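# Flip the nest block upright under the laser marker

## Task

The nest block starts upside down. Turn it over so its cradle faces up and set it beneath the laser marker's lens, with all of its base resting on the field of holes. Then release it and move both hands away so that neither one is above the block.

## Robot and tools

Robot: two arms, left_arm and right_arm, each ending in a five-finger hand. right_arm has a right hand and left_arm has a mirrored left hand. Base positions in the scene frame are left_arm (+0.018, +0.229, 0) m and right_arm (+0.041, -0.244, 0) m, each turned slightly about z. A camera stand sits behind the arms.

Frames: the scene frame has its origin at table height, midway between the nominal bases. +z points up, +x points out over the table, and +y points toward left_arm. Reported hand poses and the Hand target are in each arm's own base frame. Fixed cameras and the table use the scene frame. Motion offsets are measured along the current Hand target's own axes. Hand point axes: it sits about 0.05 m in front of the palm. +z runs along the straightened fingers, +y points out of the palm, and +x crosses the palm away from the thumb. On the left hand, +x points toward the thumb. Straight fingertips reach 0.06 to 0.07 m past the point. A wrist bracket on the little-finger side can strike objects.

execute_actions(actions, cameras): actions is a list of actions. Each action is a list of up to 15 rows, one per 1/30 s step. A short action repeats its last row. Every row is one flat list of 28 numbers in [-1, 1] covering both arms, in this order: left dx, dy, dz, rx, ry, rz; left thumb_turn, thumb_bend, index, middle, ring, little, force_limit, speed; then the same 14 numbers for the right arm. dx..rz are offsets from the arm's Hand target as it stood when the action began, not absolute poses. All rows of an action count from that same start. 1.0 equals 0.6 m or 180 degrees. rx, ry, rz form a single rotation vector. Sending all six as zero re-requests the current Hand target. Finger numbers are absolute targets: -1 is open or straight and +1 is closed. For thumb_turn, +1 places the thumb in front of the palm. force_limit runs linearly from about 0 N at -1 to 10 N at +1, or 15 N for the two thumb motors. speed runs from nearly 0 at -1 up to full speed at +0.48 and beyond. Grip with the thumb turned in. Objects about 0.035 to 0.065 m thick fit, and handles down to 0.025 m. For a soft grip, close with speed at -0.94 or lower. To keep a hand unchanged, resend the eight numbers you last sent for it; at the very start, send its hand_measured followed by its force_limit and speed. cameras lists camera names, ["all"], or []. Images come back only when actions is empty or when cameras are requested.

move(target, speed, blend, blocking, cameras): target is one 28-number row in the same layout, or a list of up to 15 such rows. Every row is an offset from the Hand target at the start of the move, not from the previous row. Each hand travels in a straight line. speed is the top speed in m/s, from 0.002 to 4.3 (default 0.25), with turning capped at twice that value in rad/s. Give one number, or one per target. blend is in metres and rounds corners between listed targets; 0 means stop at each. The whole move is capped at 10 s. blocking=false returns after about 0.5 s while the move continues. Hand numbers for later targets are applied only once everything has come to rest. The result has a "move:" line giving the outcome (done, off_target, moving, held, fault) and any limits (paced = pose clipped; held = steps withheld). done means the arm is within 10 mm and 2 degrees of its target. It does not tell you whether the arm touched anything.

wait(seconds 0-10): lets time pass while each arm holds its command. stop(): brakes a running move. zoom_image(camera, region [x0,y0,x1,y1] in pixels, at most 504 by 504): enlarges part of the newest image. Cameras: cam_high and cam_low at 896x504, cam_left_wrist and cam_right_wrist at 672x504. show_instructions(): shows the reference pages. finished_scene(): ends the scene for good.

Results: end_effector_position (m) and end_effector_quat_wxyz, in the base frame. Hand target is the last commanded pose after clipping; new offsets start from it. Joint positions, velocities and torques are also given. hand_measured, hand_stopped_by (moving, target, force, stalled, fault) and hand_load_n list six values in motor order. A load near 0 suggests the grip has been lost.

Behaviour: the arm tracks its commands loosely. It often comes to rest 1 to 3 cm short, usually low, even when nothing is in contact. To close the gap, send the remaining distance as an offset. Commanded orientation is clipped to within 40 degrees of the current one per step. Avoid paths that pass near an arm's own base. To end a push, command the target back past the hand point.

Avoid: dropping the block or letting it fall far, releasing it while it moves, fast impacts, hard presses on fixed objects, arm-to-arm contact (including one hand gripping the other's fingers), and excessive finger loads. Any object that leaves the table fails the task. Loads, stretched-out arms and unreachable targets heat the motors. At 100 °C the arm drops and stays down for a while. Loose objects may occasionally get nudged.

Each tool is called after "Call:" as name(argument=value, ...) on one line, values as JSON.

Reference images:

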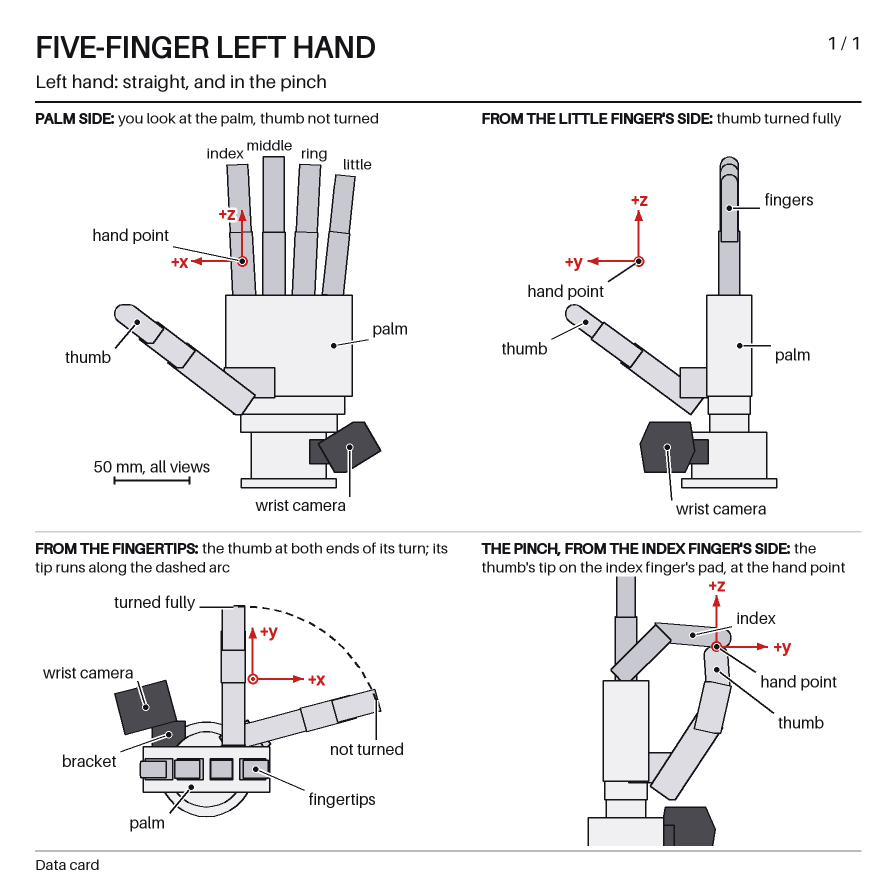

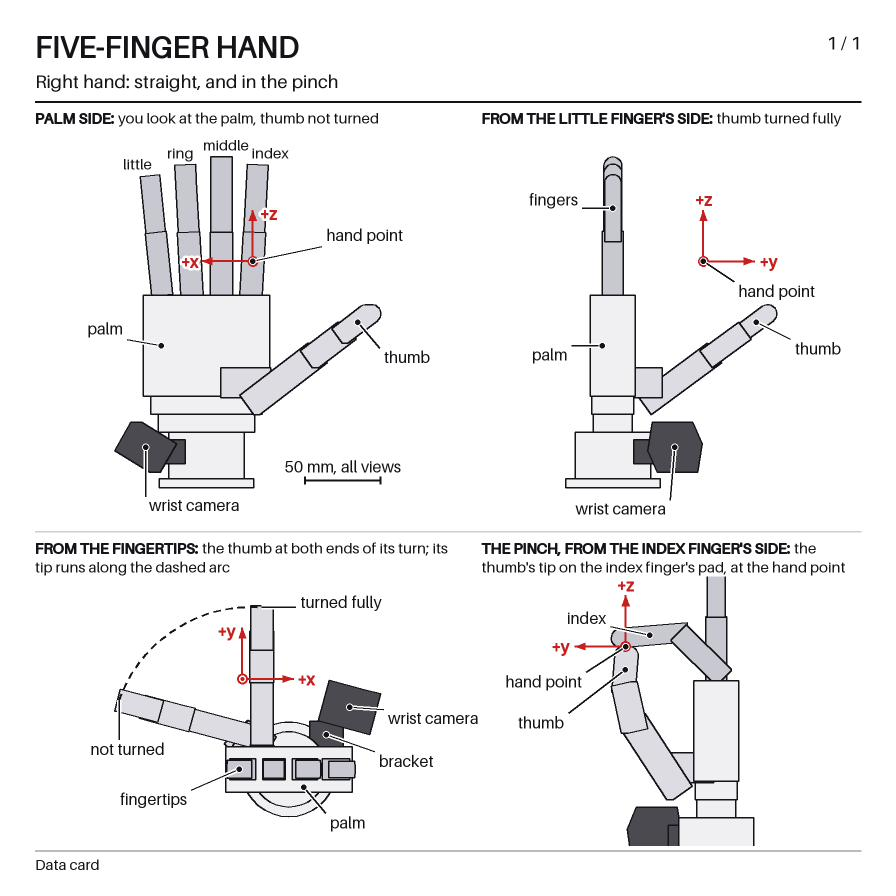

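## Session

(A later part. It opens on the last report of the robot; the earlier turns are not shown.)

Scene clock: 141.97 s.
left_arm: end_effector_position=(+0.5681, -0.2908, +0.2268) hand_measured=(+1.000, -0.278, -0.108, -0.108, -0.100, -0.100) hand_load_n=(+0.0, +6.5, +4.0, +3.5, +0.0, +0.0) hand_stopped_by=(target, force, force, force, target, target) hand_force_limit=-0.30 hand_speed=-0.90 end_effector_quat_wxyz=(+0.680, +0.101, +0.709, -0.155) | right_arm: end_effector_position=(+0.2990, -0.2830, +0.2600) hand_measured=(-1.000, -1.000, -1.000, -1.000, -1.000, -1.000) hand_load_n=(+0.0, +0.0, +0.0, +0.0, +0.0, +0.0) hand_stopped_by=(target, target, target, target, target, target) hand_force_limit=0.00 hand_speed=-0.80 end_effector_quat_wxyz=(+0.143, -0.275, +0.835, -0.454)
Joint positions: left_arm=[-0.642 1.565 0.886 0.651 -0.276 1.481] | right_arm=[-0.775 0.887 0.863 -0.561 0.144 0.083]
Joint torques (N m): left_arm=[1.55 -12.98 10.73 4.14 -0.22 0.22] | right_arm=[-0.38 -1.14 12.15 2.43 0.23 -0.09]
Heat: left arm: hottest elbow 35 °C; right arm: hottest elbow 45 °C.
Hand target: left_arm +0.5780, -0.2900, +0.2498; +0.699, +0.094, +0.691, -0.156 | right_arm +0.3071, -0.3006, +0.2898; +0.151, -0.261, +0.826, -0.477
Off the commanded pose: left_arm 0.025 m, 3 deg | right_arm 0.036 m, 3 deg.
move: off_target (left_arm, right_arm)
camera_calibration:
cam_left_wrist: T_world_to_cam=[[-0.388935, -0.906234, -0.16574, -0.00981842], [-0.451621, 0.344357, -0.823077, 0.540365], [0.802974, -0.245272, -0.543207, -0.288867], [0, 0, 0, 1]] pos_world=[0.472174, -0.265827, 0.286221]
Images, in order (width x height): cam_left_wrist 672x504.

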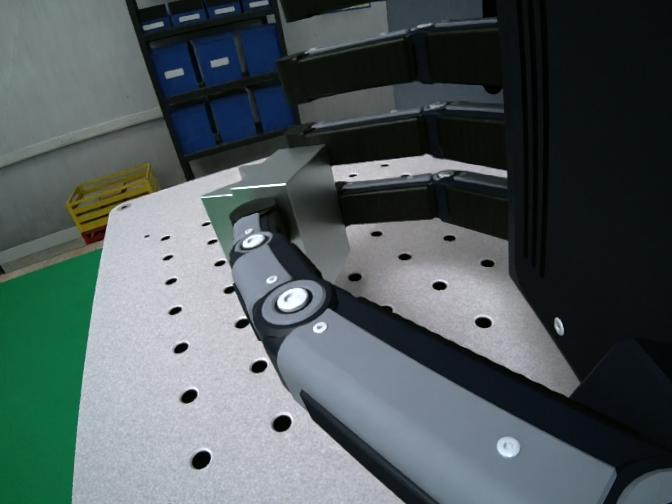

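Call:
move(target=[0.03,0.0025,-0.0009,0,0,0,1,0.3,0.15,0.15,-0.1,-0.1,-0.3,-0.9,0,0,0,0,0,0,-1,-1,-1,-1,-1,-1,0,-0.8], speed=0.05, cameras=["cam_left_wrist","cam_low"])

Scene clock: 146.00 s.
left_arm: end_effector_position=(+0.5721, -0.2938, +0.2209) hand_measured=(+1.000, -0.278, -0.108, -0.108, -0.100, -0.100) hand_load_n=(+0.0, +6.5, +4.0, +3.5, +0.0, +0.0) hand_stopped_by=(target, force, force, force, target, target) hand_force_limit=-0.30 hand_speed=-0.90 end_effector_quat_wxyz=(+0.687, +0.098, +0.702, -0.159) | right_arm: end_effector_position=(+0.2990, -0.2830, +0.2600) hand_measured=(-1.000, -1.000, -1.000, -1.000, -1.000, -1.000) hand_load_n=(+0.0, +0.0, +0.0, +0.0, +0.0, +0.0) hand_stopped_by=(target, target, target, target, target, target) hand_force_limit=0.00 hand_speed=-0.80 end_effector_quat_wxyz=(+0.143, -0.275, +0.835, -0.454)
Joint positions: left_arm=[-0.642 1.595 0.886 0.704 -0.276 1.481] | right_arm=[-0.775 0.887 0.863 -0.561 0.144 0.083]
Joint torques (N m): left_arm=[1.79 -12.98 9.33 4.26 -0.15 0.22] | right_arm=[-0.26 -1.2 12.21 2.4 0.23 -0.1]
Heat: left arm: hottest elbow 35 °C; right arm: hottest elbow 45 °C.
Hand target: left_arm +0.5779, -0.2900, +0.2317; +0.699, +0.094, +0.691, -0.156 | right_arm +0.3071, -0.3006, +0.2898; +0.151, -0.261, +0.826, -0.477
Off the commanded pose: left_arm 0.013 m, 2 deg | right_arm 0.036 m, 3 deg.
move: off_target (left_arm, right_arm)
camera_calibration:
cam_left_wrist: T_world_to_cam=[[-0.386022, -0.908351, -0.160889, -0.0153488], [-0.436884, 0.333624, -0.835361, 0.529484], [0.812477, -0.252178, -0.52563, -0.307393], [0, 0, 0, 1]] pos_world=[0.475148, -0.268108, 0.278265]
Images, in order (width x height): cam_low 896x504, cam_left_wrist 672x504.

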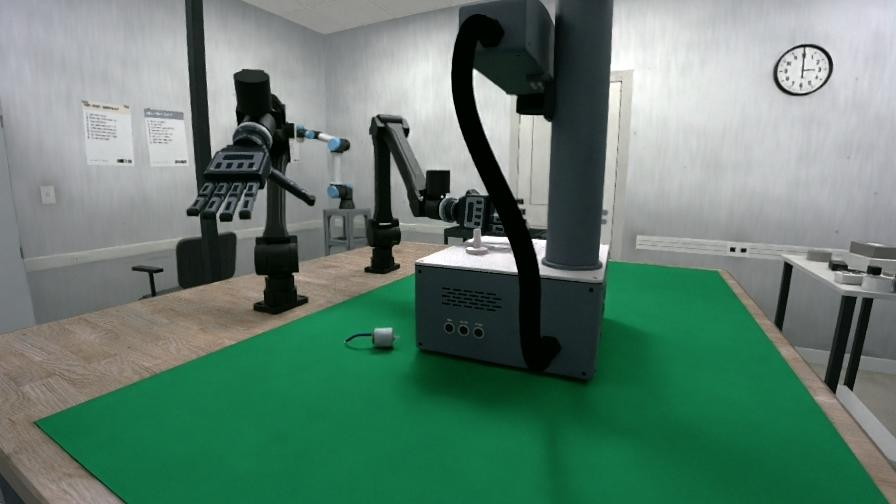

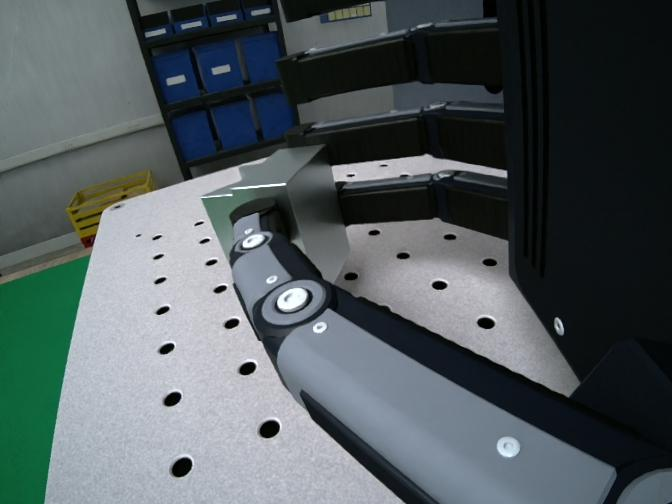

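Call:
move(target=[0.0166,0.0014,-0.0005,0,0,0,1,0.3,0.15,0.15,-0.1,-0.1,-0.3,-0.9,0,0,0,0,0,0,-1,-1,-1,-1,-1,-1,0,-0.8], speed=0.04, cameras=["cam_left_wrist"])

Scene clock: 149.53 s.
left_arm: end_effector_position=(+0.5742, -0.2954, +0.2169) hand_measured=(+1.000, -0.278, -0.108, -0.108, -0.100, -0.100) hand_load_n=(+0.0, +6.5, +4.0, +3.5, +0.0, +0.0) hand_stopped_by=(target, force, force, force, target, target) hand_force_limit=-0.30 hand_speed=-0.90 end_effector_quat_wxyz=(+0.690, +0.097, +0.699, -0.161) | right_arm: end_effector_position=(+0.2990, -0.2830, +0.2600) hand_measured=(-1.000, -1.000, -1.000, -1.000, -1.000, -1.000) hand_load_n=(+0.0, +0.0, +0.0, +0.0, +0.0, +0.0) hand_stopped_by=(target, target, target, target, target, target) hand_force_limit=0.00 hand_speed=-0.80 end_effector_quat_wxyz=(+0.143, -0.275, +0.835, -0.454)
Joint positions: left_arm=[-0.642 1.613 0.886 0.732 -0.276 1.481] | right_arm=[-0.775 0.887 0.863 -0.561 0.144 0.083]
Joint torques (N m): left_arm=[1.85 -12.92 8.35 4.19 -0.12 0.26] | right_arm=[-0.38 -1.14 12.18 2.41 0.24 -0.09]
Motor temperatures (°C): left_arm=[25 31 35 27 24 22] | right_arm=[25 28 46 24 21 25]
Heat: left arm: hottest elbow 35 °C; right arm: hottest elbow 46 °C.
Hand target: left_arm +0.5779, -0.2900, +0.2218; +0.699, +0.094, +0.691, -0.156 | right_arm +0.3071, -0.3006, +0.2898; +0.151, -0.261, +0.826, -0.477
Off the commanded pose: left_arm 0.008 m, 1 deg | right_arm 0.036 m, 3 deg.
move: off_target (right_arm)
camera_calibration:
cam_left_wrist: T_world_to_cam=[[-0.384683, -0.90935, -0.158435, -0.0181886], [-0.429718, 0.328337, -0.841153, 0.523202], [0.816922, -0.255495, -0.517069, -0.316925], [0, 0, 0, 1]] pos_world=[0.476735, -0.269299, 0.273338]
Images, in order (width x height): cam_left_wrist 672x504.

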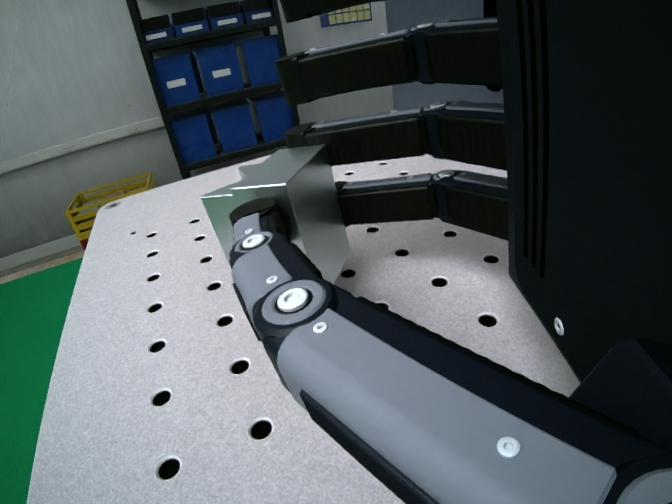

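Call:
move(target=[0.02,0.0017,-0.0005,0,0,0,1,0.3,0.15,0.15,-0.1,-0.1,-0.3,-0.9,0,0,0,0,0,0,-1,-1,-1,-1,-1,-1,0,-0.8], speed=0.03, cameras=["cam_left_wrist"])

Scene clock: 151.20 s.
left_arm: end_effector_position=(+0.5742, -0.2953, +0.2049) hand_measured=(+1.000, -0.278, -0.108, -0.108, -0.100, -0.100) hand_load_n=(+0.0, +6.5, +4.0, +3.5, +0.0, +0.0) hand_stopped_by=(target, force, force, force, target, target) hand_force_limit=-0.30 hand_speed=-0.90 end_effector_quat_wxyz=(+0.690, +0.097, +0.699, -0.160) | right_arm: end_effector_position=(+0.2990, -0.2830, +0.2600) hand_measured=(-1.000, -1.000, -1.000, -1.000, -1.000, -1.000) hand_load_n=(+0.0, +0.0, +0.0, +0.0, +0.0, +0.0) hand_stopped_by=(target, target, target, target, target, target) hand_force_limit=0.00 hand_speed=-0.80 end_effector_quat_wxyz=(+0.143, -0.275, +0.835, -0.454)
Joint positions: left_arm=[-0.642 1.638 0.875 0.768 -0.276 1.482] | right_arm=[-0.775 0.887 0.863 -0.561 0.144 0.083]
Joint torques (N m): left_arm=[2.43 -13.16 8.32 4.18 -0.16 0.21] | right_arm=[-0.32 -1.2 12.19 2.43 0.23 -0.09]
Heat: left arm: hottest elbow 35 °C; right arm: hottest elbow 46 °C.
Hand target: left_arm +0.5778, -0.2900, +0.2097; +0.699, +0.095, +0.691, -0.156 | right_arm +0.3071, -0.3006, +0.2898; +0.151, -0.261, +0.826, -0.477
Off the commanded pose: left_arm 0.008 m, 1 deg | right_arm 0.036 m, 3 deg.
move: off_target (right_arm)
camera_calibration:
cam_left_wrist: T_world_to_cam=[[-0.384649, -0.909173, -0.15953, -0.0197898], [-0.42934, 0.329212, -0.841004, 0.51304], [0.817137, -0.254999, -0.516975, -0.323175], [0, 0, 0, 1]] pos_world=[0.476735, -0.2693, 0.261238]
Images, in order (width x height): cam_left_wrist 672x504.

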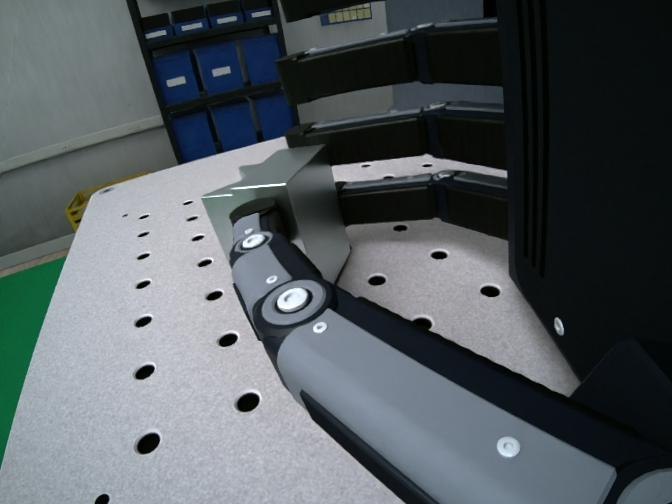

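Call:
zoom_image(camera="cam_left_wrist", region=[190, 130, 370, 330])

Call:
wait(seconds=0, cameras=["cam_low"])

Call:
zoom_image(camera="cam_low", region=[420, 160, 600, 270])

Scaled by 2.520 from the camera's 672x504 image, which has a finer 960x720 frame.

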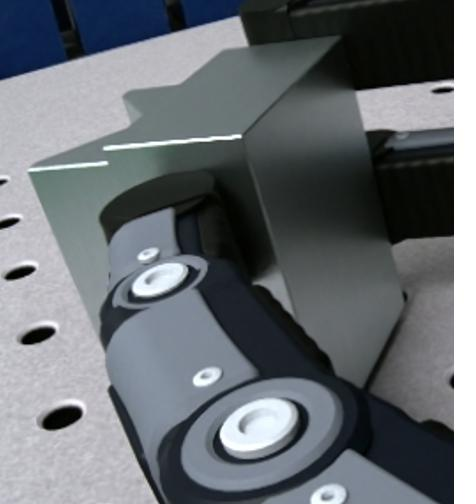

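Scene clock: 152.70 s.
left_arm: end_effector_position=(+0.5742, -0.2953, +0.2049) hand_measured=(+1.000, -0.278, -0.108, -0.108, -0.100, -0.100) hand_load_n=(+0.0, +6.5, +4.0, +3.5, +0.0, +0.0) hand_stopped_by=(target, force, force, force, target, target) hand_force_limit=-0.30 hand_speed=-0.90 end_effector_quat_wxyz=(+0.690, +0.097, +0.699, -0.160) | right_arm: end_effector_position=(+0.2990, -0.2830, +0.2600) hand_measured=(-1.000, -1.000, -1.000, -1.000, -1.000, -1.000) hand_load_n=(+0.0, +0.0, +0.0, +0.0, +0.0, +0.0) hand_stopped_by=(target, target, target, target, target, target) hand_force_limit=0.00 hand_speed=-0.80 end_effector_quat_wxyz=(+0.143, -0.275, +0.835, -0.454)
Joint positions: left_arm=[-0.642 1.638 0.875 0.768 -0.276 1.482] | right_arm=[-0.775 0.887 0.863 -0.561 0.144 0.083]
Joint torques (N m): left_arm=[2.43 -13.1 8.31 4.08 -0.14 0.19] | right_arm=[-0.44 -1.14 12.15 2.43 0.23 -0.1]
Heat: left arm: hottest elbow 35 °C; right arm: hottest elbow 46 °C.
Hand target: left_arm +0.5778, -0.2899, +0.2096; +0.699, +0.095, +0.691, -0.156 | right_arm +0.3071, -0.3006, +0.2898; +0.151, -0.261, +0.826, -0.477
Off the commanded pose: left_arm 0.008 m, 1 deg | right_arm 0.036 m, 3 deg.
Images, in order (width x height): cam_low 896x504.

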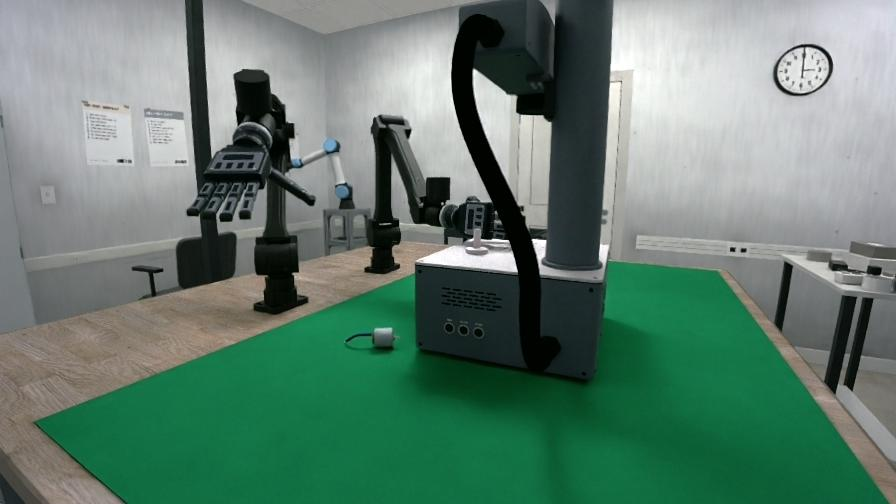

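Scaled by 2.800 from the camera's 896x504 image, which has a finer 1280x720 frame.

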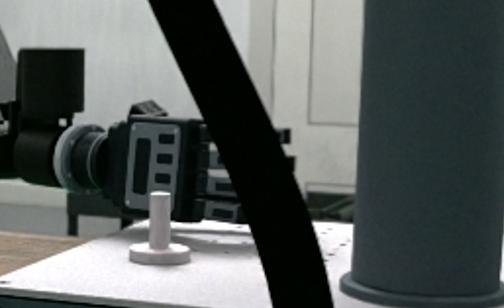

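Call:
move(target=[0.0083,0.0007,-0.0002,0,0,0,1,0.3,0.15,0.15,-0.1,-0.1,-0.3,-0.9,0,0,0,0,0,0,-1,-1,-1,-1,-1,-1,0,-0.8], speed=0.02, cameras=["cam_left_wrist"])

Call:
zoom_image(camera="cam_left_wrist", region=[190, 130, 370, 330])

Scene clock: 156.00 s.
left_arm: end_effector_position=(+0.5751, -0.2959, +0.2043) hand_measured=(+1.000, -0.278, -0.108, -0.108, -0.100, -0.100) hand_load_n=(+0.0, +6.5, +4.0, +4.0, +0.0, +0.0) hand_stopped_by=(target, force, force, force, target, target) hand_force_limit=-0.30 hand_speed=-0.90 end_effector_quat_wxyz=(+0.693, +0.096, +0.696, -0.161) | right_arm: end_effector_position=(+0.2990, -0.2830, +0.2600) hand_measured=(-1.000, -1.000, -1.000, -1.000, -1.000, -1.000) hand_load_n=(-0.5, +0.0, +0.0, +0.0, +0.0, +0.0) hand_stopped_by=(target, target, target, target, target, target) hand_force_limit=0.00 hand_speed=-0.80 end_effector_quat_wxyz=(+0.143, -0.275, +0.835, -0.454)
Joint positions: left_arm=[-0.642 1.645 0.875 0.783 -0.276 1.483] | right_arm=[-0.775 0.887 0.863 -0.561 0.144 0.083]
Joint torques (N m): left_arm=[1.79 -13.16 7.88 4.07 -0.1 0.25] | right_arm=[-0.38 -1.14 12.14 2.41 0.23 -0.1]
Heat: left arm: hottest elbow 35 °C; right arm: hottest elbow 46 °C.
Hand target: left_arm +0.5778, -0.2900, +0.2047; +0.699, +0.094, +0.691, -0.156 | right_arm +0.3071, -0.3006, +0.2898; +0.151, -0.261, +0.826, -0.477
Off the commanded pose: left_arm 0.007 m, 1 deg | right_arm 0.036 m, 3 deg.
move: off_target (right_arm)
camera_calibration:
cam_left_wrist: T_world_to_cam=[[-0.383523, -0.909934, -0.157893, -0.0213536], [-0.423559, 0.325231, -0.845472, 0.509513], [0.820675, -0.257381, -0.510144, -0.328517], [0, 0, 0, 1]] pos_world=[0.477225, -0.269694, 0.259816]
Images, in order (width x height): cam_left_wrist 672x504.

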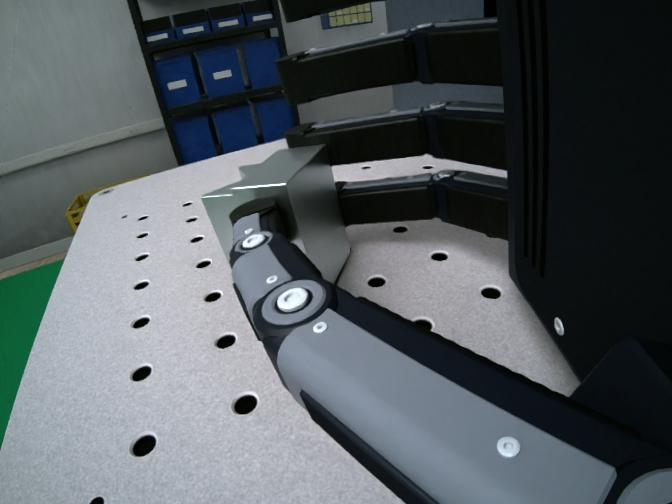

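Scaled by 2.520 from the camera's 672x504 image, which has a finer 960x720 frame.

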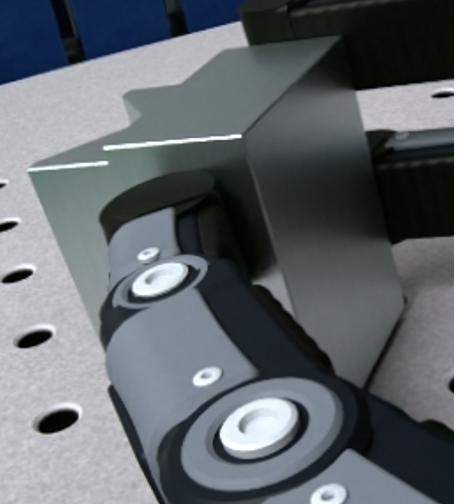

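Call:
move(target=[0.0083,0.0007,-0.0002,0,0,0,1,0.3,0.15,0.15,-0.1,-0.1,-0.3,-0.9,0,0,0,0,0,0,-1,-1,-1,-1,-1,-1,0,-0.8], speed=0.02, cameras=["cam_left_wrist"])

Call:
zoom_image(camera="cam_left_wrist", region=[190, 130, 370, 330])

Scene clock: 157.90 s.
left_arm: end_effector_position=(+0.5754, -0.2959, +0.2038) hand_measured=(+1.000, -0.278, -0.108, -0.108, -0.100, -0.100) hand_load_n=(-0.5, +6.5, +3.5, +4.0, +0.0, +0.0) hand_stopped_by=(target, force, force, force, target, target) hand_force_limit=-0.30 hand_speed=-0.90 end_effector_quat_wxyz=(+0.696, +0.096, +0.693, -0.162) | right_arm: end_effector_position=(+0.2990, -0.2830, +0.2600) hand_measured=(-1.000, -1.000, -1.000, -1.000, -1.000, -1.000) hand_load_n=(+0.0, +0.0, +0.0, +0.0, +0.0, +0.0) hand_stopped_by=(target, target, target, target, target, target) hand_force_limit=0.00 hand_speed=-0.80 end_effector_quat_wxyz=(+0.143, -0.275, +0.835, -0.454)
Joint positions: left_arm=[-0.642 1.652 0.872 0.802 -0.276 1.487] | right_arm=[-0.775 0.887 0.863 -0.561 0.144 0.083]
Joint torques (N m): left_arm=[2.55 -12.34 7.68 3.92 -0.14 0.12] | right_arm=[-0.26 -1.14 12.19 2.41 0.24 -0.1]
Heat: left arm: hottest elbow 35 °C; right arm: hottest elbow 46 °C.
Hand target: left_arm +0.5779, -0.2900, +0.1998; +0.699, +0.095, +0.691, -0.156 | right_arm +0.3071, -0.3006, +0.2898; +0.151, -0.261, +0.826, -0.477
Off the commanded pose: left_arm 0.008 m, 1 deg | right_arm 0.036 m, 3 deg.
move: off_target (right_arm)
camera_calibration:
cam_left_wrist: T_world_to_cam=[[-0.381973, -0.910332, -0.159349, -0.0220754], [-0.415675, 0.323229, -0.85014, 0.505046], [0.825415, -0.258493, -0.501867, -0.333661], [0, 0, 0, 1]] pos_world=[0.476912, -0.269591, 0.258388]
Images, in order (width x height): cam_left_wrist 672x504.

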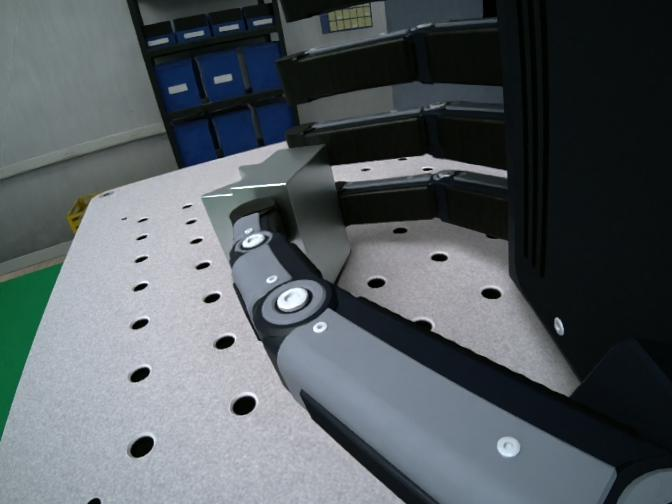

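Scaled by 2.520 from the camera's 672x504 image, which has a finer 960x720 frame.

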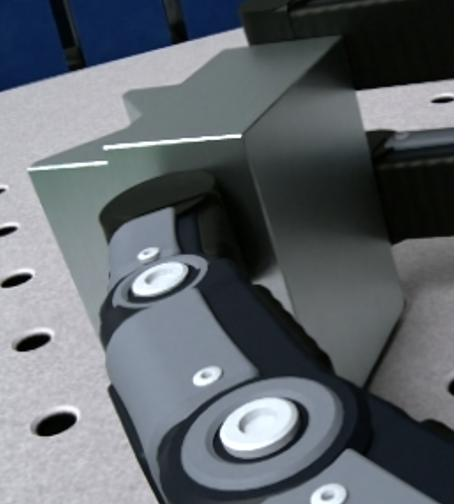

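Call:
move(target=[-0.0149,-0.0013,0.0003,0,0,0.034,1,0.3,0.15,0.15,-0.1,-0.1,-0.3,-0.9,0,0,0,0,0,0,-1,-1,-1,-1,-1,-1,0,-0.8], speed=0.03, cameras=["cam_left_wrist"])

Call:
zoom_image(camera="cam_left_wrist", region=[190, 130, 370, 330])

Scene clock: 162.33 s.
left_arm: end_effector_position=(+0.5768, -0.2917, +0.2072) hand_measured=(+1.000, -0.278, -0.108, -0.108, -0.100, -0.100) hand_load_n=(+0.0, +6.5, +4.0, +3.5, +0.0, +0.0) hand_stopped_by=(target, force, force, force, target, target) hand_force_limit=-0.30 hand_speed=-0.90 end_effector_quat_wxyz=(+0.703, +0.129, +0.689, -0.124) | right_arm: end_effector_position=(+0.2990, -0.2830, +0.2600) hand_measured=(-1.000, -1.000, -1.000, -1.000, -1.000, -1.000) hand_load_n=(+0.0, +0.0, +0.0, +0.0, +0.0, +0.0) hand_stopped_by=(target, target, target, target, target, target) hand_force_limit=0.00 hand_speed=-0.80 end_effector_quat_wxyz=(+0.143, -0.275, +0.835, -0.454)
Joint positions: left_arm=[-0.642 1.656 0.872 0.803 -0.283 1.587] | right_arm=[-0.775 0.887 0.863 -0.561 0.144 0.083]
Joint torques (N m): left_arm=[0.97 -13.33 8.12 3.33 -0.19 0.21] | right_arm=[-0.38 -1.2 12.16 2.39 0.23 -0.1]
Heat: left arm: hottest elbow 35 °C; right arm: hottest elbow 46 °C.
Hand target: left_arm +0.5779, -0.2900, +0.2088; +0.707, +0.131, +0.685, -0.119 | right_arm +0.3071, -0.3006, +0.2898; +0.151, -0.261, +0.826, -0.477
Off the commanded pose: left_arm 0.003 m, 1 deg | right_arm 0.036 m, 3 deg.
move: off_target (right_arm)
camera_calibration:
cam_left_wrist: T_world_to_cam=[[-0.36742, -0.893419, -0.258468, 0.0000150588], [-0.391386, 0.400628, -0.828441, 0.511229], [0.843694, -0.203225, -0.49687, -0.327454], [0, 0, 0, 1]] pos_world=[0.476365, -0.271346, 0.260825]
Images, in order (width x height): cam_left_wrist 672x504.

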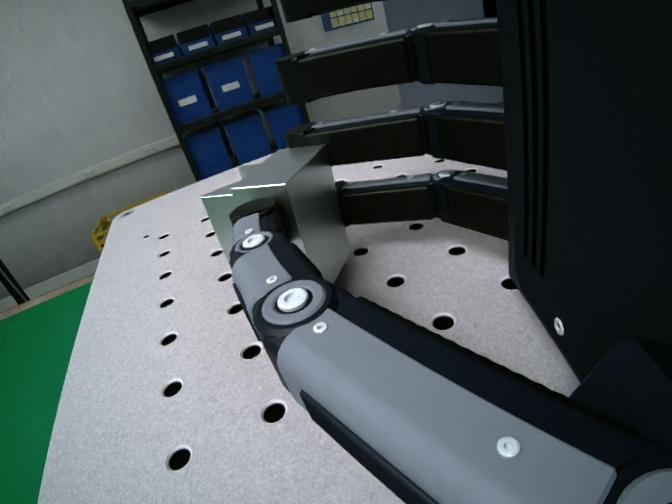

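Scaled by 2.520 from the camera's 672x504 image, which has a finer 960x720 frame.

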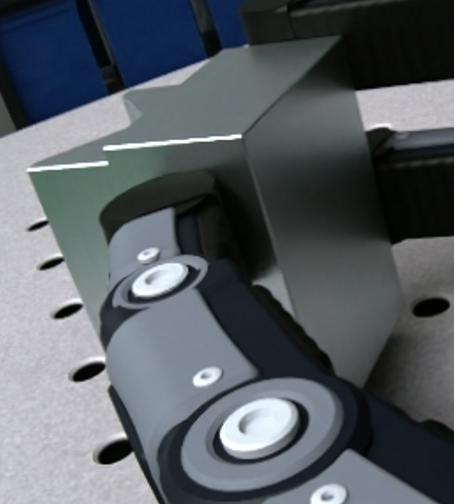

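Call:
move(target=[0.0083,0,0,0,0,0,1,0.3,0.15,0.15,-0.1,-0.1,-0.3,-0.9,0,0,0,0,0,0,-1,-1,-1,-1,-1,-1,0,-0.8], speed=0.02, cameras=["cam_left_wrist"])

Call:
zoom_image(camera="cam_left_wrist", region=[190, 130, 370, 330])

Scene clock: 164.10 s.
left_arm: end_effector_position=(+0.5773, -0.2920, +0.2029) hand_measured=(+1.000, -0.278, -0.108, -0.108, -0.100, -0.100) hand_load_n=(+0.0, +6.5, +4.0, +3.5, +0.0, +0.0) hand_stopped_by=(target, force, force, force, target, target) hand_force_limit=-0.30 hand_speed=-0.90 end_effector_quat_wxyz=(+0.701, +0.131, +0.690, -0.122) | right_arm: end_effector_position=(+0.2990, -0.2830, +0.2600) hand_measured=(-1.000, -1.000, -1.000, -1.000, -1.000, -1.000) hand_load_n=(-0.5, +0.0, +0.0, +0.0, +0.0, +0.0) hand_stopped_by=(target, target, target, target, target, target) hand_force_limit=0.00 hand_speed=-0.80 end_effector_quat_wxyz=(+0.143, -0.275, +0.835, -0.454)
Joint positions: left_arm=[-0.642 1.663 0.872 0.804 -0.283 1.589] | right_arm=[-0.775 0.887 0.863 -0.561 0.144 0.083]
Joint torques (N m): left_arm=[0.67 -12.45 7.72 4 -0.17 0.21] | right_arm=[-0.44 -1.14 12.19 2.41 0.23 -0.1]
Heat: left arm: hottest elbow 35 °C; right arm: hottest elbow 46 °C.
Hand target: left_arm +0.5780, -0.2899, +0.2037; +0.707, +0.131, +0.685, -0.119 | right_arm +0.3071, -0.3006, +0.2898; +0.151, -0.261, +0.826, -0.477
Off the commanded pose: left_arm 0.002 m, 1 deg | right_arm 0.036 m, 3 deg.
move: off_target (right_arm)
camera_calibration:
cam_left_wrist: T_world_to_cam=[[-0.368653, -0.891919, -0.261869, 0.000660277], [-0.395136, 0.405351, -0.824353, 0.510676], [0.841405, -0.200426, -0.501863, -0.327002], [0, 0, 0, 1]] pos_world=[0.477171, -0.271954, 0.25704]
Images, in order (width x height): cam_left_wrist 672x504.

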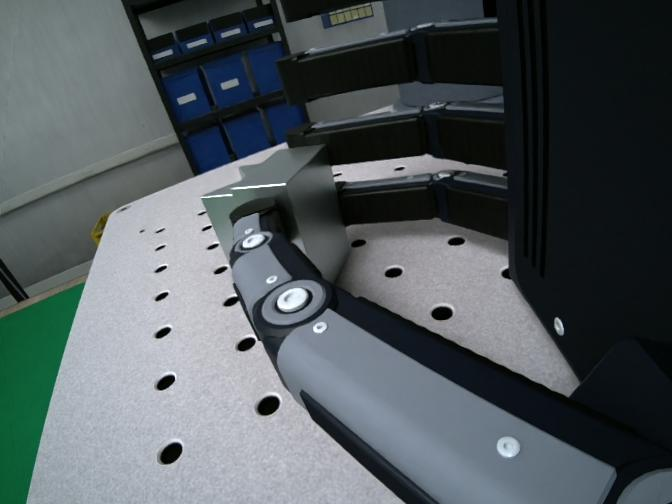

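Scaled by 2.520 from the camera's 672x504 image, which has a finer 960x720 frame.

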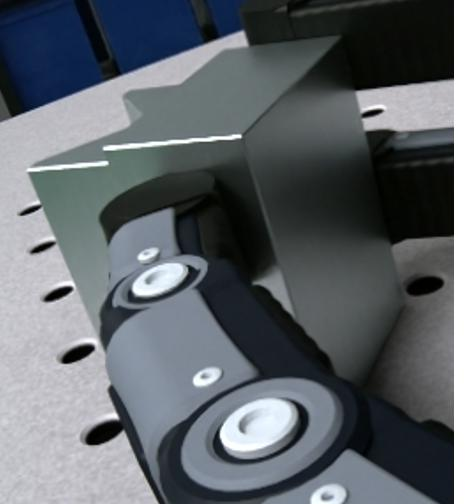

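Call:
execute_actions(actions=[[[0,0,0,0,0,0,1,-0.5,-0.4,-0.4,-0.4,-0.4,-0.3,-0.85,0,0,0,0,0,0,-1,-1,-1,-1,-1,-1,0,-0.8]],[[0,0,0,0,0,0,1,-0.5,-0.4,-0.4,-0.4,-0.4,-0.3,-0.85,0,0,0,0,0,0,-1,-1,-1,-1,-1,-1,0,-0.8]]], cameras=["cam_left_wrist"])

Call:
zoom_image(camera="cam_left_wrist", region=[190, 130, 370, 330])

Scene clock: 166.63 s.
left_arm: end_effector_position=(+0.5774, -0.2919, +0.2043) hand_measured=(+1.000, -0.500, -0.400, -0.400, -0.400, -0.400) hand_load_n=(+0.0, +0.0, +0.0, +0.0, +0.0, +0.0) hand_stopped_by=(target, target, target, target, target, target) hand_force_limit=-0.30 hand_speed=-0.85 end_effector_quat_wxyz=(+0.703, +0.131, +0.689, -0.121) | right_arm: end_effector_position=(+0.2990, -0.2830, +0.2600) hand_measured=(-1.000, -1.000, -1.000, -1.000, -1.000, -1.000) hand_load_n=(+0.0, +0.0, -0.5, +0.0, +0.0, +0.0) hand_stopped_by=(target, target, target, target, target, target) hand_force_limit=0.00 hand_speed=-0.80 end_effector_quat_wxyz=(+0.143, -0.275, +0.835, -0.454)
Joint positions: left_arm=[-0.642 1.663 0.872 0.808 -0.283 1.593] | right_arm=[-0.775 0.887 0.863 -0.561 0.144 0.083]
Joint torques (N m): left_arm=[1.85 -12.63 7.9 3.85 -0.18 0.16] | right_arm=[-0.38 -1.14 12.12 2.43 0.23 -0.1]
Heat: left arm: hottest elbow 35 °C; right arm: hottest elbow 46 °C.
Hand target: left_arm +0.5780, -0.2900, +0.2037; +0.707, +0.131, +0.685, -0.119 | right_arm +0.3071, -0.3006, +0.2898; +0.151, -0.261, +0.826, -0.477
Off the commanded pose: left_arm 0.002 m, 1 deg | right_arm 0.036 m, 3 deg.
Step readings (end_effector_position of left_arm | right_arm):
0: (+0.5773, -0.2920, +0.2029) | (+0.2990, -0.2830, +0.2600)
1: (+0.5773, -0.2920, +0.2029) | (+0.2990, -0.2830, +0.2600)
2: (+0.5773, -0.2920, +0.2029) | (+0.2990, -0.2830, +0.2600)
4: (+0.5773, -0.2920, +0.2030) | (+0.2990, -0.2830, +0.2600)
8: (+0.5774, -0.2920, +0.2042) | (+0.2990, -0.2830, +0.2600)
15: (+0.5774, -0.2919, +0.2042) | (+0.2990, -0.2830, +0.2600)
16: (+0.5774, -0.2919, +0.2042) | (+0.2990, -0.2830, +0.2600)
17: (+0.5774, -0.2919, +0.2043) | (+0.2990, -0.2830, +0.2600)
19: (+0.5774, -0.2919, +0.2043) | (+0.2990, -0.2830, +0.2600)
23: (+0.5774, -0.2919, +0.2043) | (+0.2990, -0.2830, +0.2600)
30: (+0.5774, -0.2919, +0.2043) | (+0.2990, -0.2830, +0.2600)
camera_calibration:
cam_left_wrist: T_world_to_cam=[[-0.367252, -0.891727, -0.26448, 0.000872622], [-0.391005, 0.406017, -0.825993, 0.509958], [0.843944, -0.199934, -0.49778, -0.328514], [0, 0, 0, 1]] pos_world=[0.476964, -0.271955, 0.257925]
Images, in order (width x height): cam_left_wrist 672x504.

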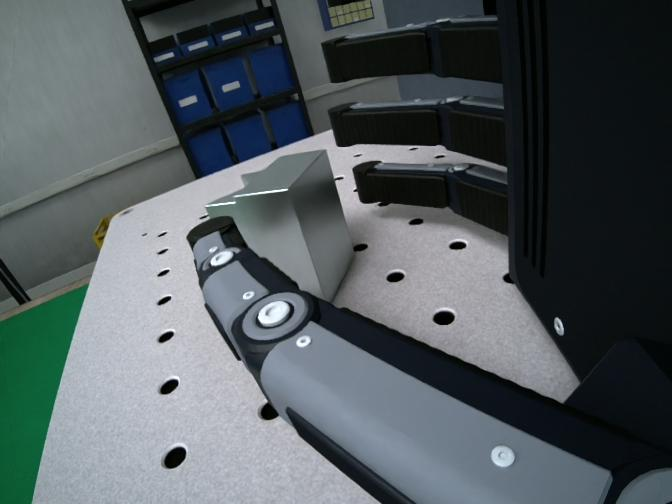

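Scaled by 2.520 from the camera's 672x504 image, which has a finer 960x720 frame.

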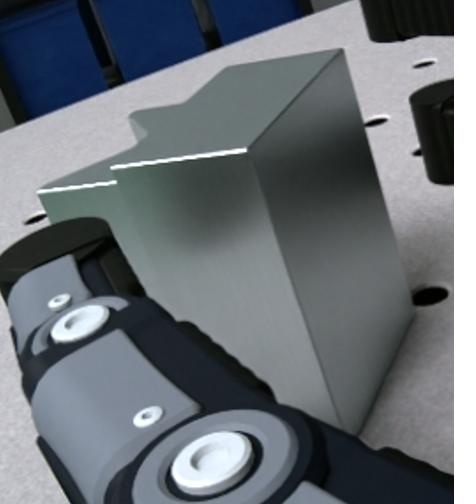

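Call:
move(target=[[0,0,0,0,0,0,1,-1,-0.95,-0.95,-0.95,-0.95,-0.3,-0.5,0,0,0,0,0,0,-1,-1,-1,-1,-1,-1,0,-0.8],[-0.1855,0.0041,0.005,0,0,0,1,-1,-0.95,-0.95,-0.95,-0.95,-0.3,-0.5,0,0,0,0,0,0,-1,-1,-1,-1,-1,-1,0,-0.8],[-0.2102,0.0087,0.0167,-0.0165,0.1677,-0.4810,1,-1,-0.95,-0.95,-0.95,-0.95,-0.3,-0.5,0,0,0,0,0,0,-1,-1,-1,-1,-1,-1,0,-0.8]], speed=[0.1,0.12,0.3], cameras=["cam_left_wrist","cam_low"])

Scene clock: 182.37 s.
left_arm: end_effector_position=(+0.5680, -0.2882, +0.2978) hand_measured=(+1.000, -1.000, -0.950, -0.950, -0.950, -0.950) hand_load_n=(+0.0, +0.0, +0.0, +0.0, +0.0, +0.0) hand_stopped_by=(target, target, target, target, target, target) hand_force_limit=-0.30 hand_speed=-0.50 end_effector_quat_wxyz=(+0.240, -0.365, +0.748, -0.500) | right_arm: end_effector_position=(+0.2990, -0.2830, +0.2600) hand_measured=(-1.000, -1.000, -1.000, -1.000, -1.000, -1.000) hand_load_n=(+0.0, +0.0, +0.0, +0.0, +0.0, +0.0) hand_stopped_by=(target, target, target, target, target, target) hand_force_limit=0.00 hand_speed=-0.80 end_effector_quat_wxyz=(+0.143, -0.275, +0.835, -0.454)
Joint positions: left_arm=[-0.344 1.462 1.313 -0.265 0.3 0.123] | right_arm=[-0.775 0.887 0.863 -0.561 0.144 0.083]
Joint torques (N m): left_arm=[2.49 -12.57 15.99 2.22 0.11 0] | right_arm=[-0.44 -1.08 12.16 2.41 0.24 -0.1]
Heat: left arm: hottest elbow 36 °C; right arm: hottest elbow 47 °C.
Hand target: left_arm +0.5849, -0.2899, +0.3301; +0.253, -0.361, +0.736, -0.514 | right_arm +0.3071, -0.3006, +0.2898; +0.151, -0.261, +0.826, -0.477
Off the commanded pose: left_arm 0.037 m, 3 deg | right_arm 0.036 m, 3 deg.
move: off_target (left_arm, right_arm)
camera_calibration:
cam_left_wrist: T_world_to_cam=[[0.117747, -0.400984, 0.908486, -0.457886], [-0.956229, -0.292572, -0.00519887, 0.457358], [0.267882, -0.868109, -0.417882, -0.162408], [0, 0, 0, 1]] pos_world=[0.53476, -0.190783, 0.350493]
Images, in order (width x height): cam_low 896x504, cam_left_wrist 672x504.

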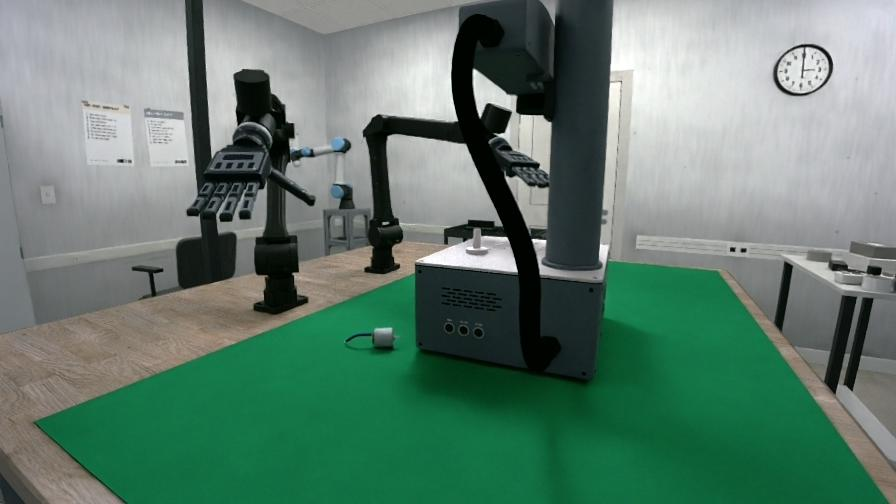

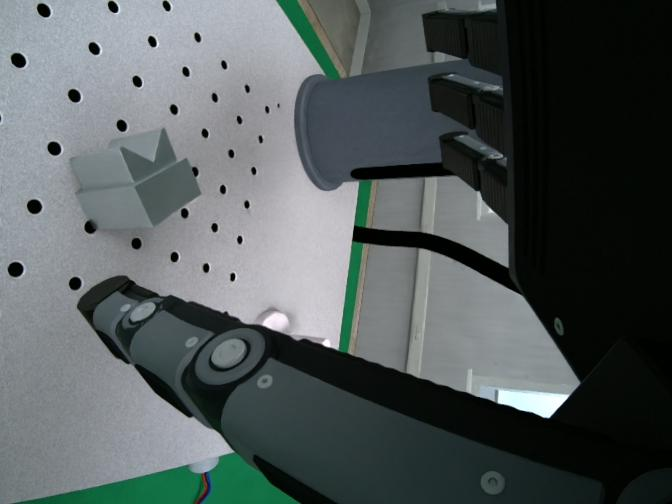

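Call:
zoom_image(camera="cam_left_wrist", region=[50, 110, 230, 260])

Scaled by 2.800 from the camera's 672x504 image, which has a finer 960x720 frame.

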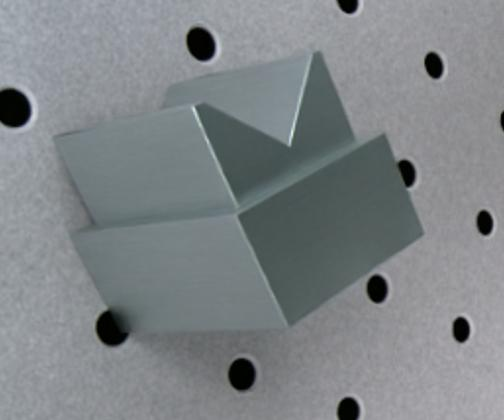

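Call:
move(target=[-0.0277,0.0577,0.0273,0.0111,0.0078,0.0028,1,-0.6,-0.6,-0.6,-0.6,-0.6,-0.3,-0.3,0,0,0,0,0,0,-1,-1,-1,-1,-1,-1,0,-0.8], speed=0.1, cameras=["cam_left_wrist"])

Call:
zoom_image(camera="cam_left_wrist", region=[50, 110, 230, 260])

Scene clock: 192.20 s.
left_arm: end_effector_position=(+0.5934, -0.2828, +0.2965) hand_measured=(+1.000, -0.600, -0.600, -0.600, -0.600, -0.600) hand_load_n=(+0.0, +0.0, +0.0, +0.0, +0.0, +0.0) hand_stopped_by=(target, target, target, target, target, target) hand_force_limit=-0.30 hand_speed=-0.30 end_effector_quat_wxyz=(+0.248, -0.347, +0.733, -0.530) | right_arm: end_effector_position=(+0.2990, -0.2830, +0.2600) hand_measured=(-1.000, -1.000, -1.000, -1.000, -1.000, -1.000) hand_load_n=(+0.0, +0.0, +0.0, +0.0, +0.0, +0.0) hand_stopped_by=(target, target, target, target, target, target) hand_force_limit=0.00 hand_speed=-0.80 end_effector_quat_wxyz=(+0.143, -0.275, +0.835, -0.454)
Joint positions: left_arm=[-0.305 1.505 1.313 -0.153 0.364 0.123] | right_arm=[-0.775 0.887 0.863 -0.561 0.144 0.083]
Joint torques (N m): left_arm=[1.61 -13.57 9.92 3.96 0.13 0.06] | right_arm=[-0.32 -1.26 12.14 2.41 0.24 -0.1]
Heat: left arm: hottest elbow 38 °C; right arm: hottest elbow 47 °C.
Hand target: left_arm +0.5980, -0.2789, +0.2918; +0.252, -0.347, +0.731, -0.530 | right_arm +0.3071, -0.3006, +0.2898; +0.151, -0.261, +0.826, -0.477
Off the commanded pose: left_arm 0.008 m, 1 deg | right_arm 0.036 m, 3 deg.
move: off_target (right_arm)
camera_calibration:
cam_left_wrist: T_world_to_cam=[[0.0565826, -0.361615, 0.930609, -0.416713], [-0.960711, -0.273398, -0.0478239, 0.503914], [0.271721, -0.891341, -0.362877, -0.190348], [0, 0, 0, 1]] pos_world=[0.559416, -0.182586, 0.342823]
Images, in order (width x height): cam_left_wrist 672x504.

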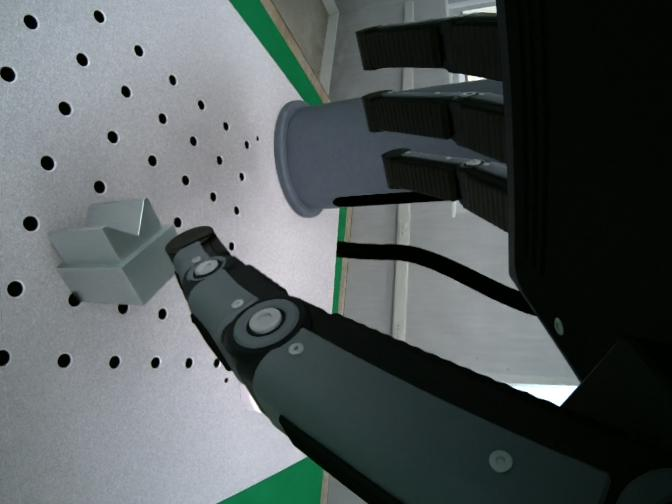

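Scaled by 2.800 from the camera's 672x504 image, which has a finer 960x720 frame.

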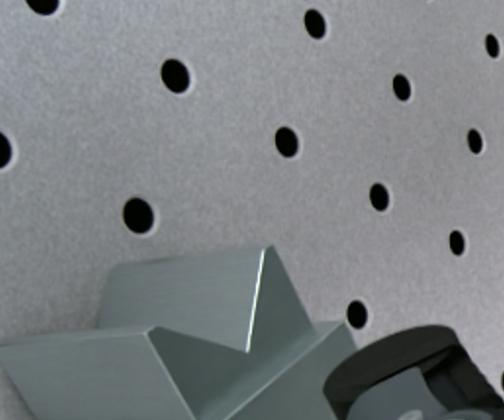

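Call:
zoom_image(camera="cam_left_wrist", region=[30, 170, 230, 330])

Scaled by 2.520 from the camera's 672x504 image, which has a finer 960x720 frame.

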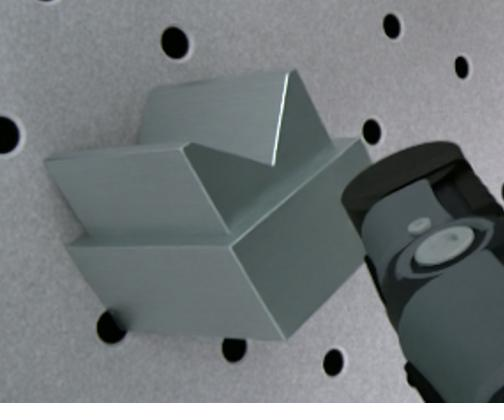

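Call:
move(target=[-0.0043,0.0753,0.0102,0,0.009,0.0029,1,-0.6,-0.6,-0.6,-0.6,-0.6,-0.3,-0.3,0,0,0,0,0,0,-1,-1,-1,-1,-1,-1,0,-0.8], speed=0.08, cameras=["cam_left_wrist"])

Call:
zoom_image(camera="cam_left_wrist", region=[80, 150, 300, 340])

Scene clock: 198.80 s.
left_arm: end_effector_position=(+0.5875, -0.2771, +0.2487) hand_measured=(+1.000, -0.600, -0.600, -0.600, -0.600, -0.600) hand_load_n=(+0.0, +0.5, +0.0, -0.5, +0.0, +0.0) hand_stopped_by=(target, target, target, target, target, target) hand_force_limit=-0.30 hand_speed=-0.30 end_effector_quat_wxyz=(+0.237, -0.339, +0.739, -0.533) | right_arm: end_effector_position=(+0.2990, -0.2830, +0.2600) hand_measured=(-1.000, -1.000, -1.000, -1.000, -1.000, -1.000) hand_load_n=(-0.5, +0.0, +0.0, +0.0, +0.0, +0.0) hand_stopped_by=(target, target, target, target, target, target) hand_force_limit=0.00 hand_speed=-0.80 end_effector_quat_wxyz=(+0.143, -0.275, +0.835, -0.454)
Joint positions: left_arm=[-0.289 1.527 1.213 -0.042 0.41 0.136] | right_arm=[-0.775 0.887 0.863 -0.561 0.144 0.083]
Joint torques (N m): left_arm=[2.02 -13.63 9.98 3.73 0.16 0.11] | right_arm=[-0.15 -1.03 12.16 2.41 0.24 -0.1]
Heat: left arm: hottest elbow 38 °C; right arm: hottest elbow 47 °C.
Hand target: left_arm +0.5933, -0.2717, +0.2472; +0.245, -0.336, +0.736, -0.534 | right_arm +0.3071, -0.3006, +0.2898; +0.151, -0.261, +0.826, -0.477
Off the commanded pose: left_arm 0.008 m, 1 deg | right_arm 0.036 m, 3 deg.
move: off_target (right_arm)
camera_calibration:
cam_left_wrist: T_world_to_cam=[[0.0530401, -0.361163, 0.930993, -0.367685], [-0.968917, -0.244207, -0.0395353, 0.508439], [0.241634, -0.899958, -0.362889, -0.185702], [0, 0, 0, 1]] pos_world=[0.557009, -0.175754, 0.295024]
Images, in order (width x height): cam_left_wrist 672x504.

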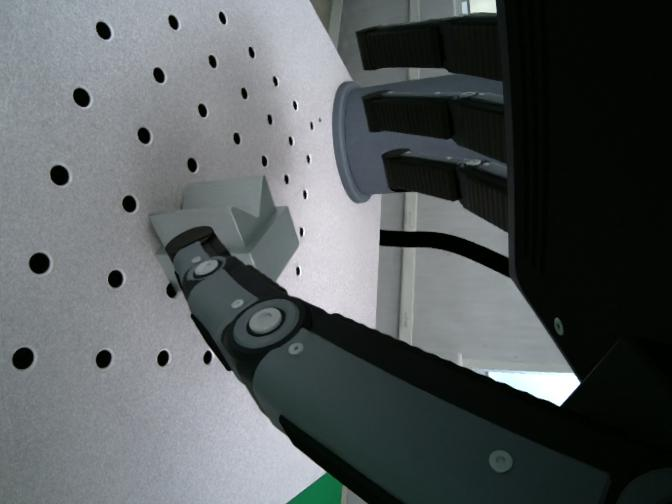

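Scaled by 2.291 from the camera's 672x504 image, which has a finer 960x720 frame.

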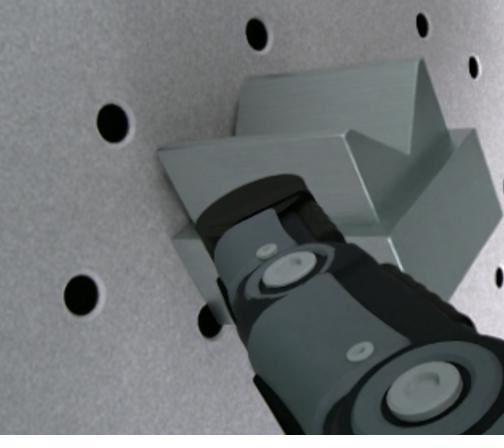

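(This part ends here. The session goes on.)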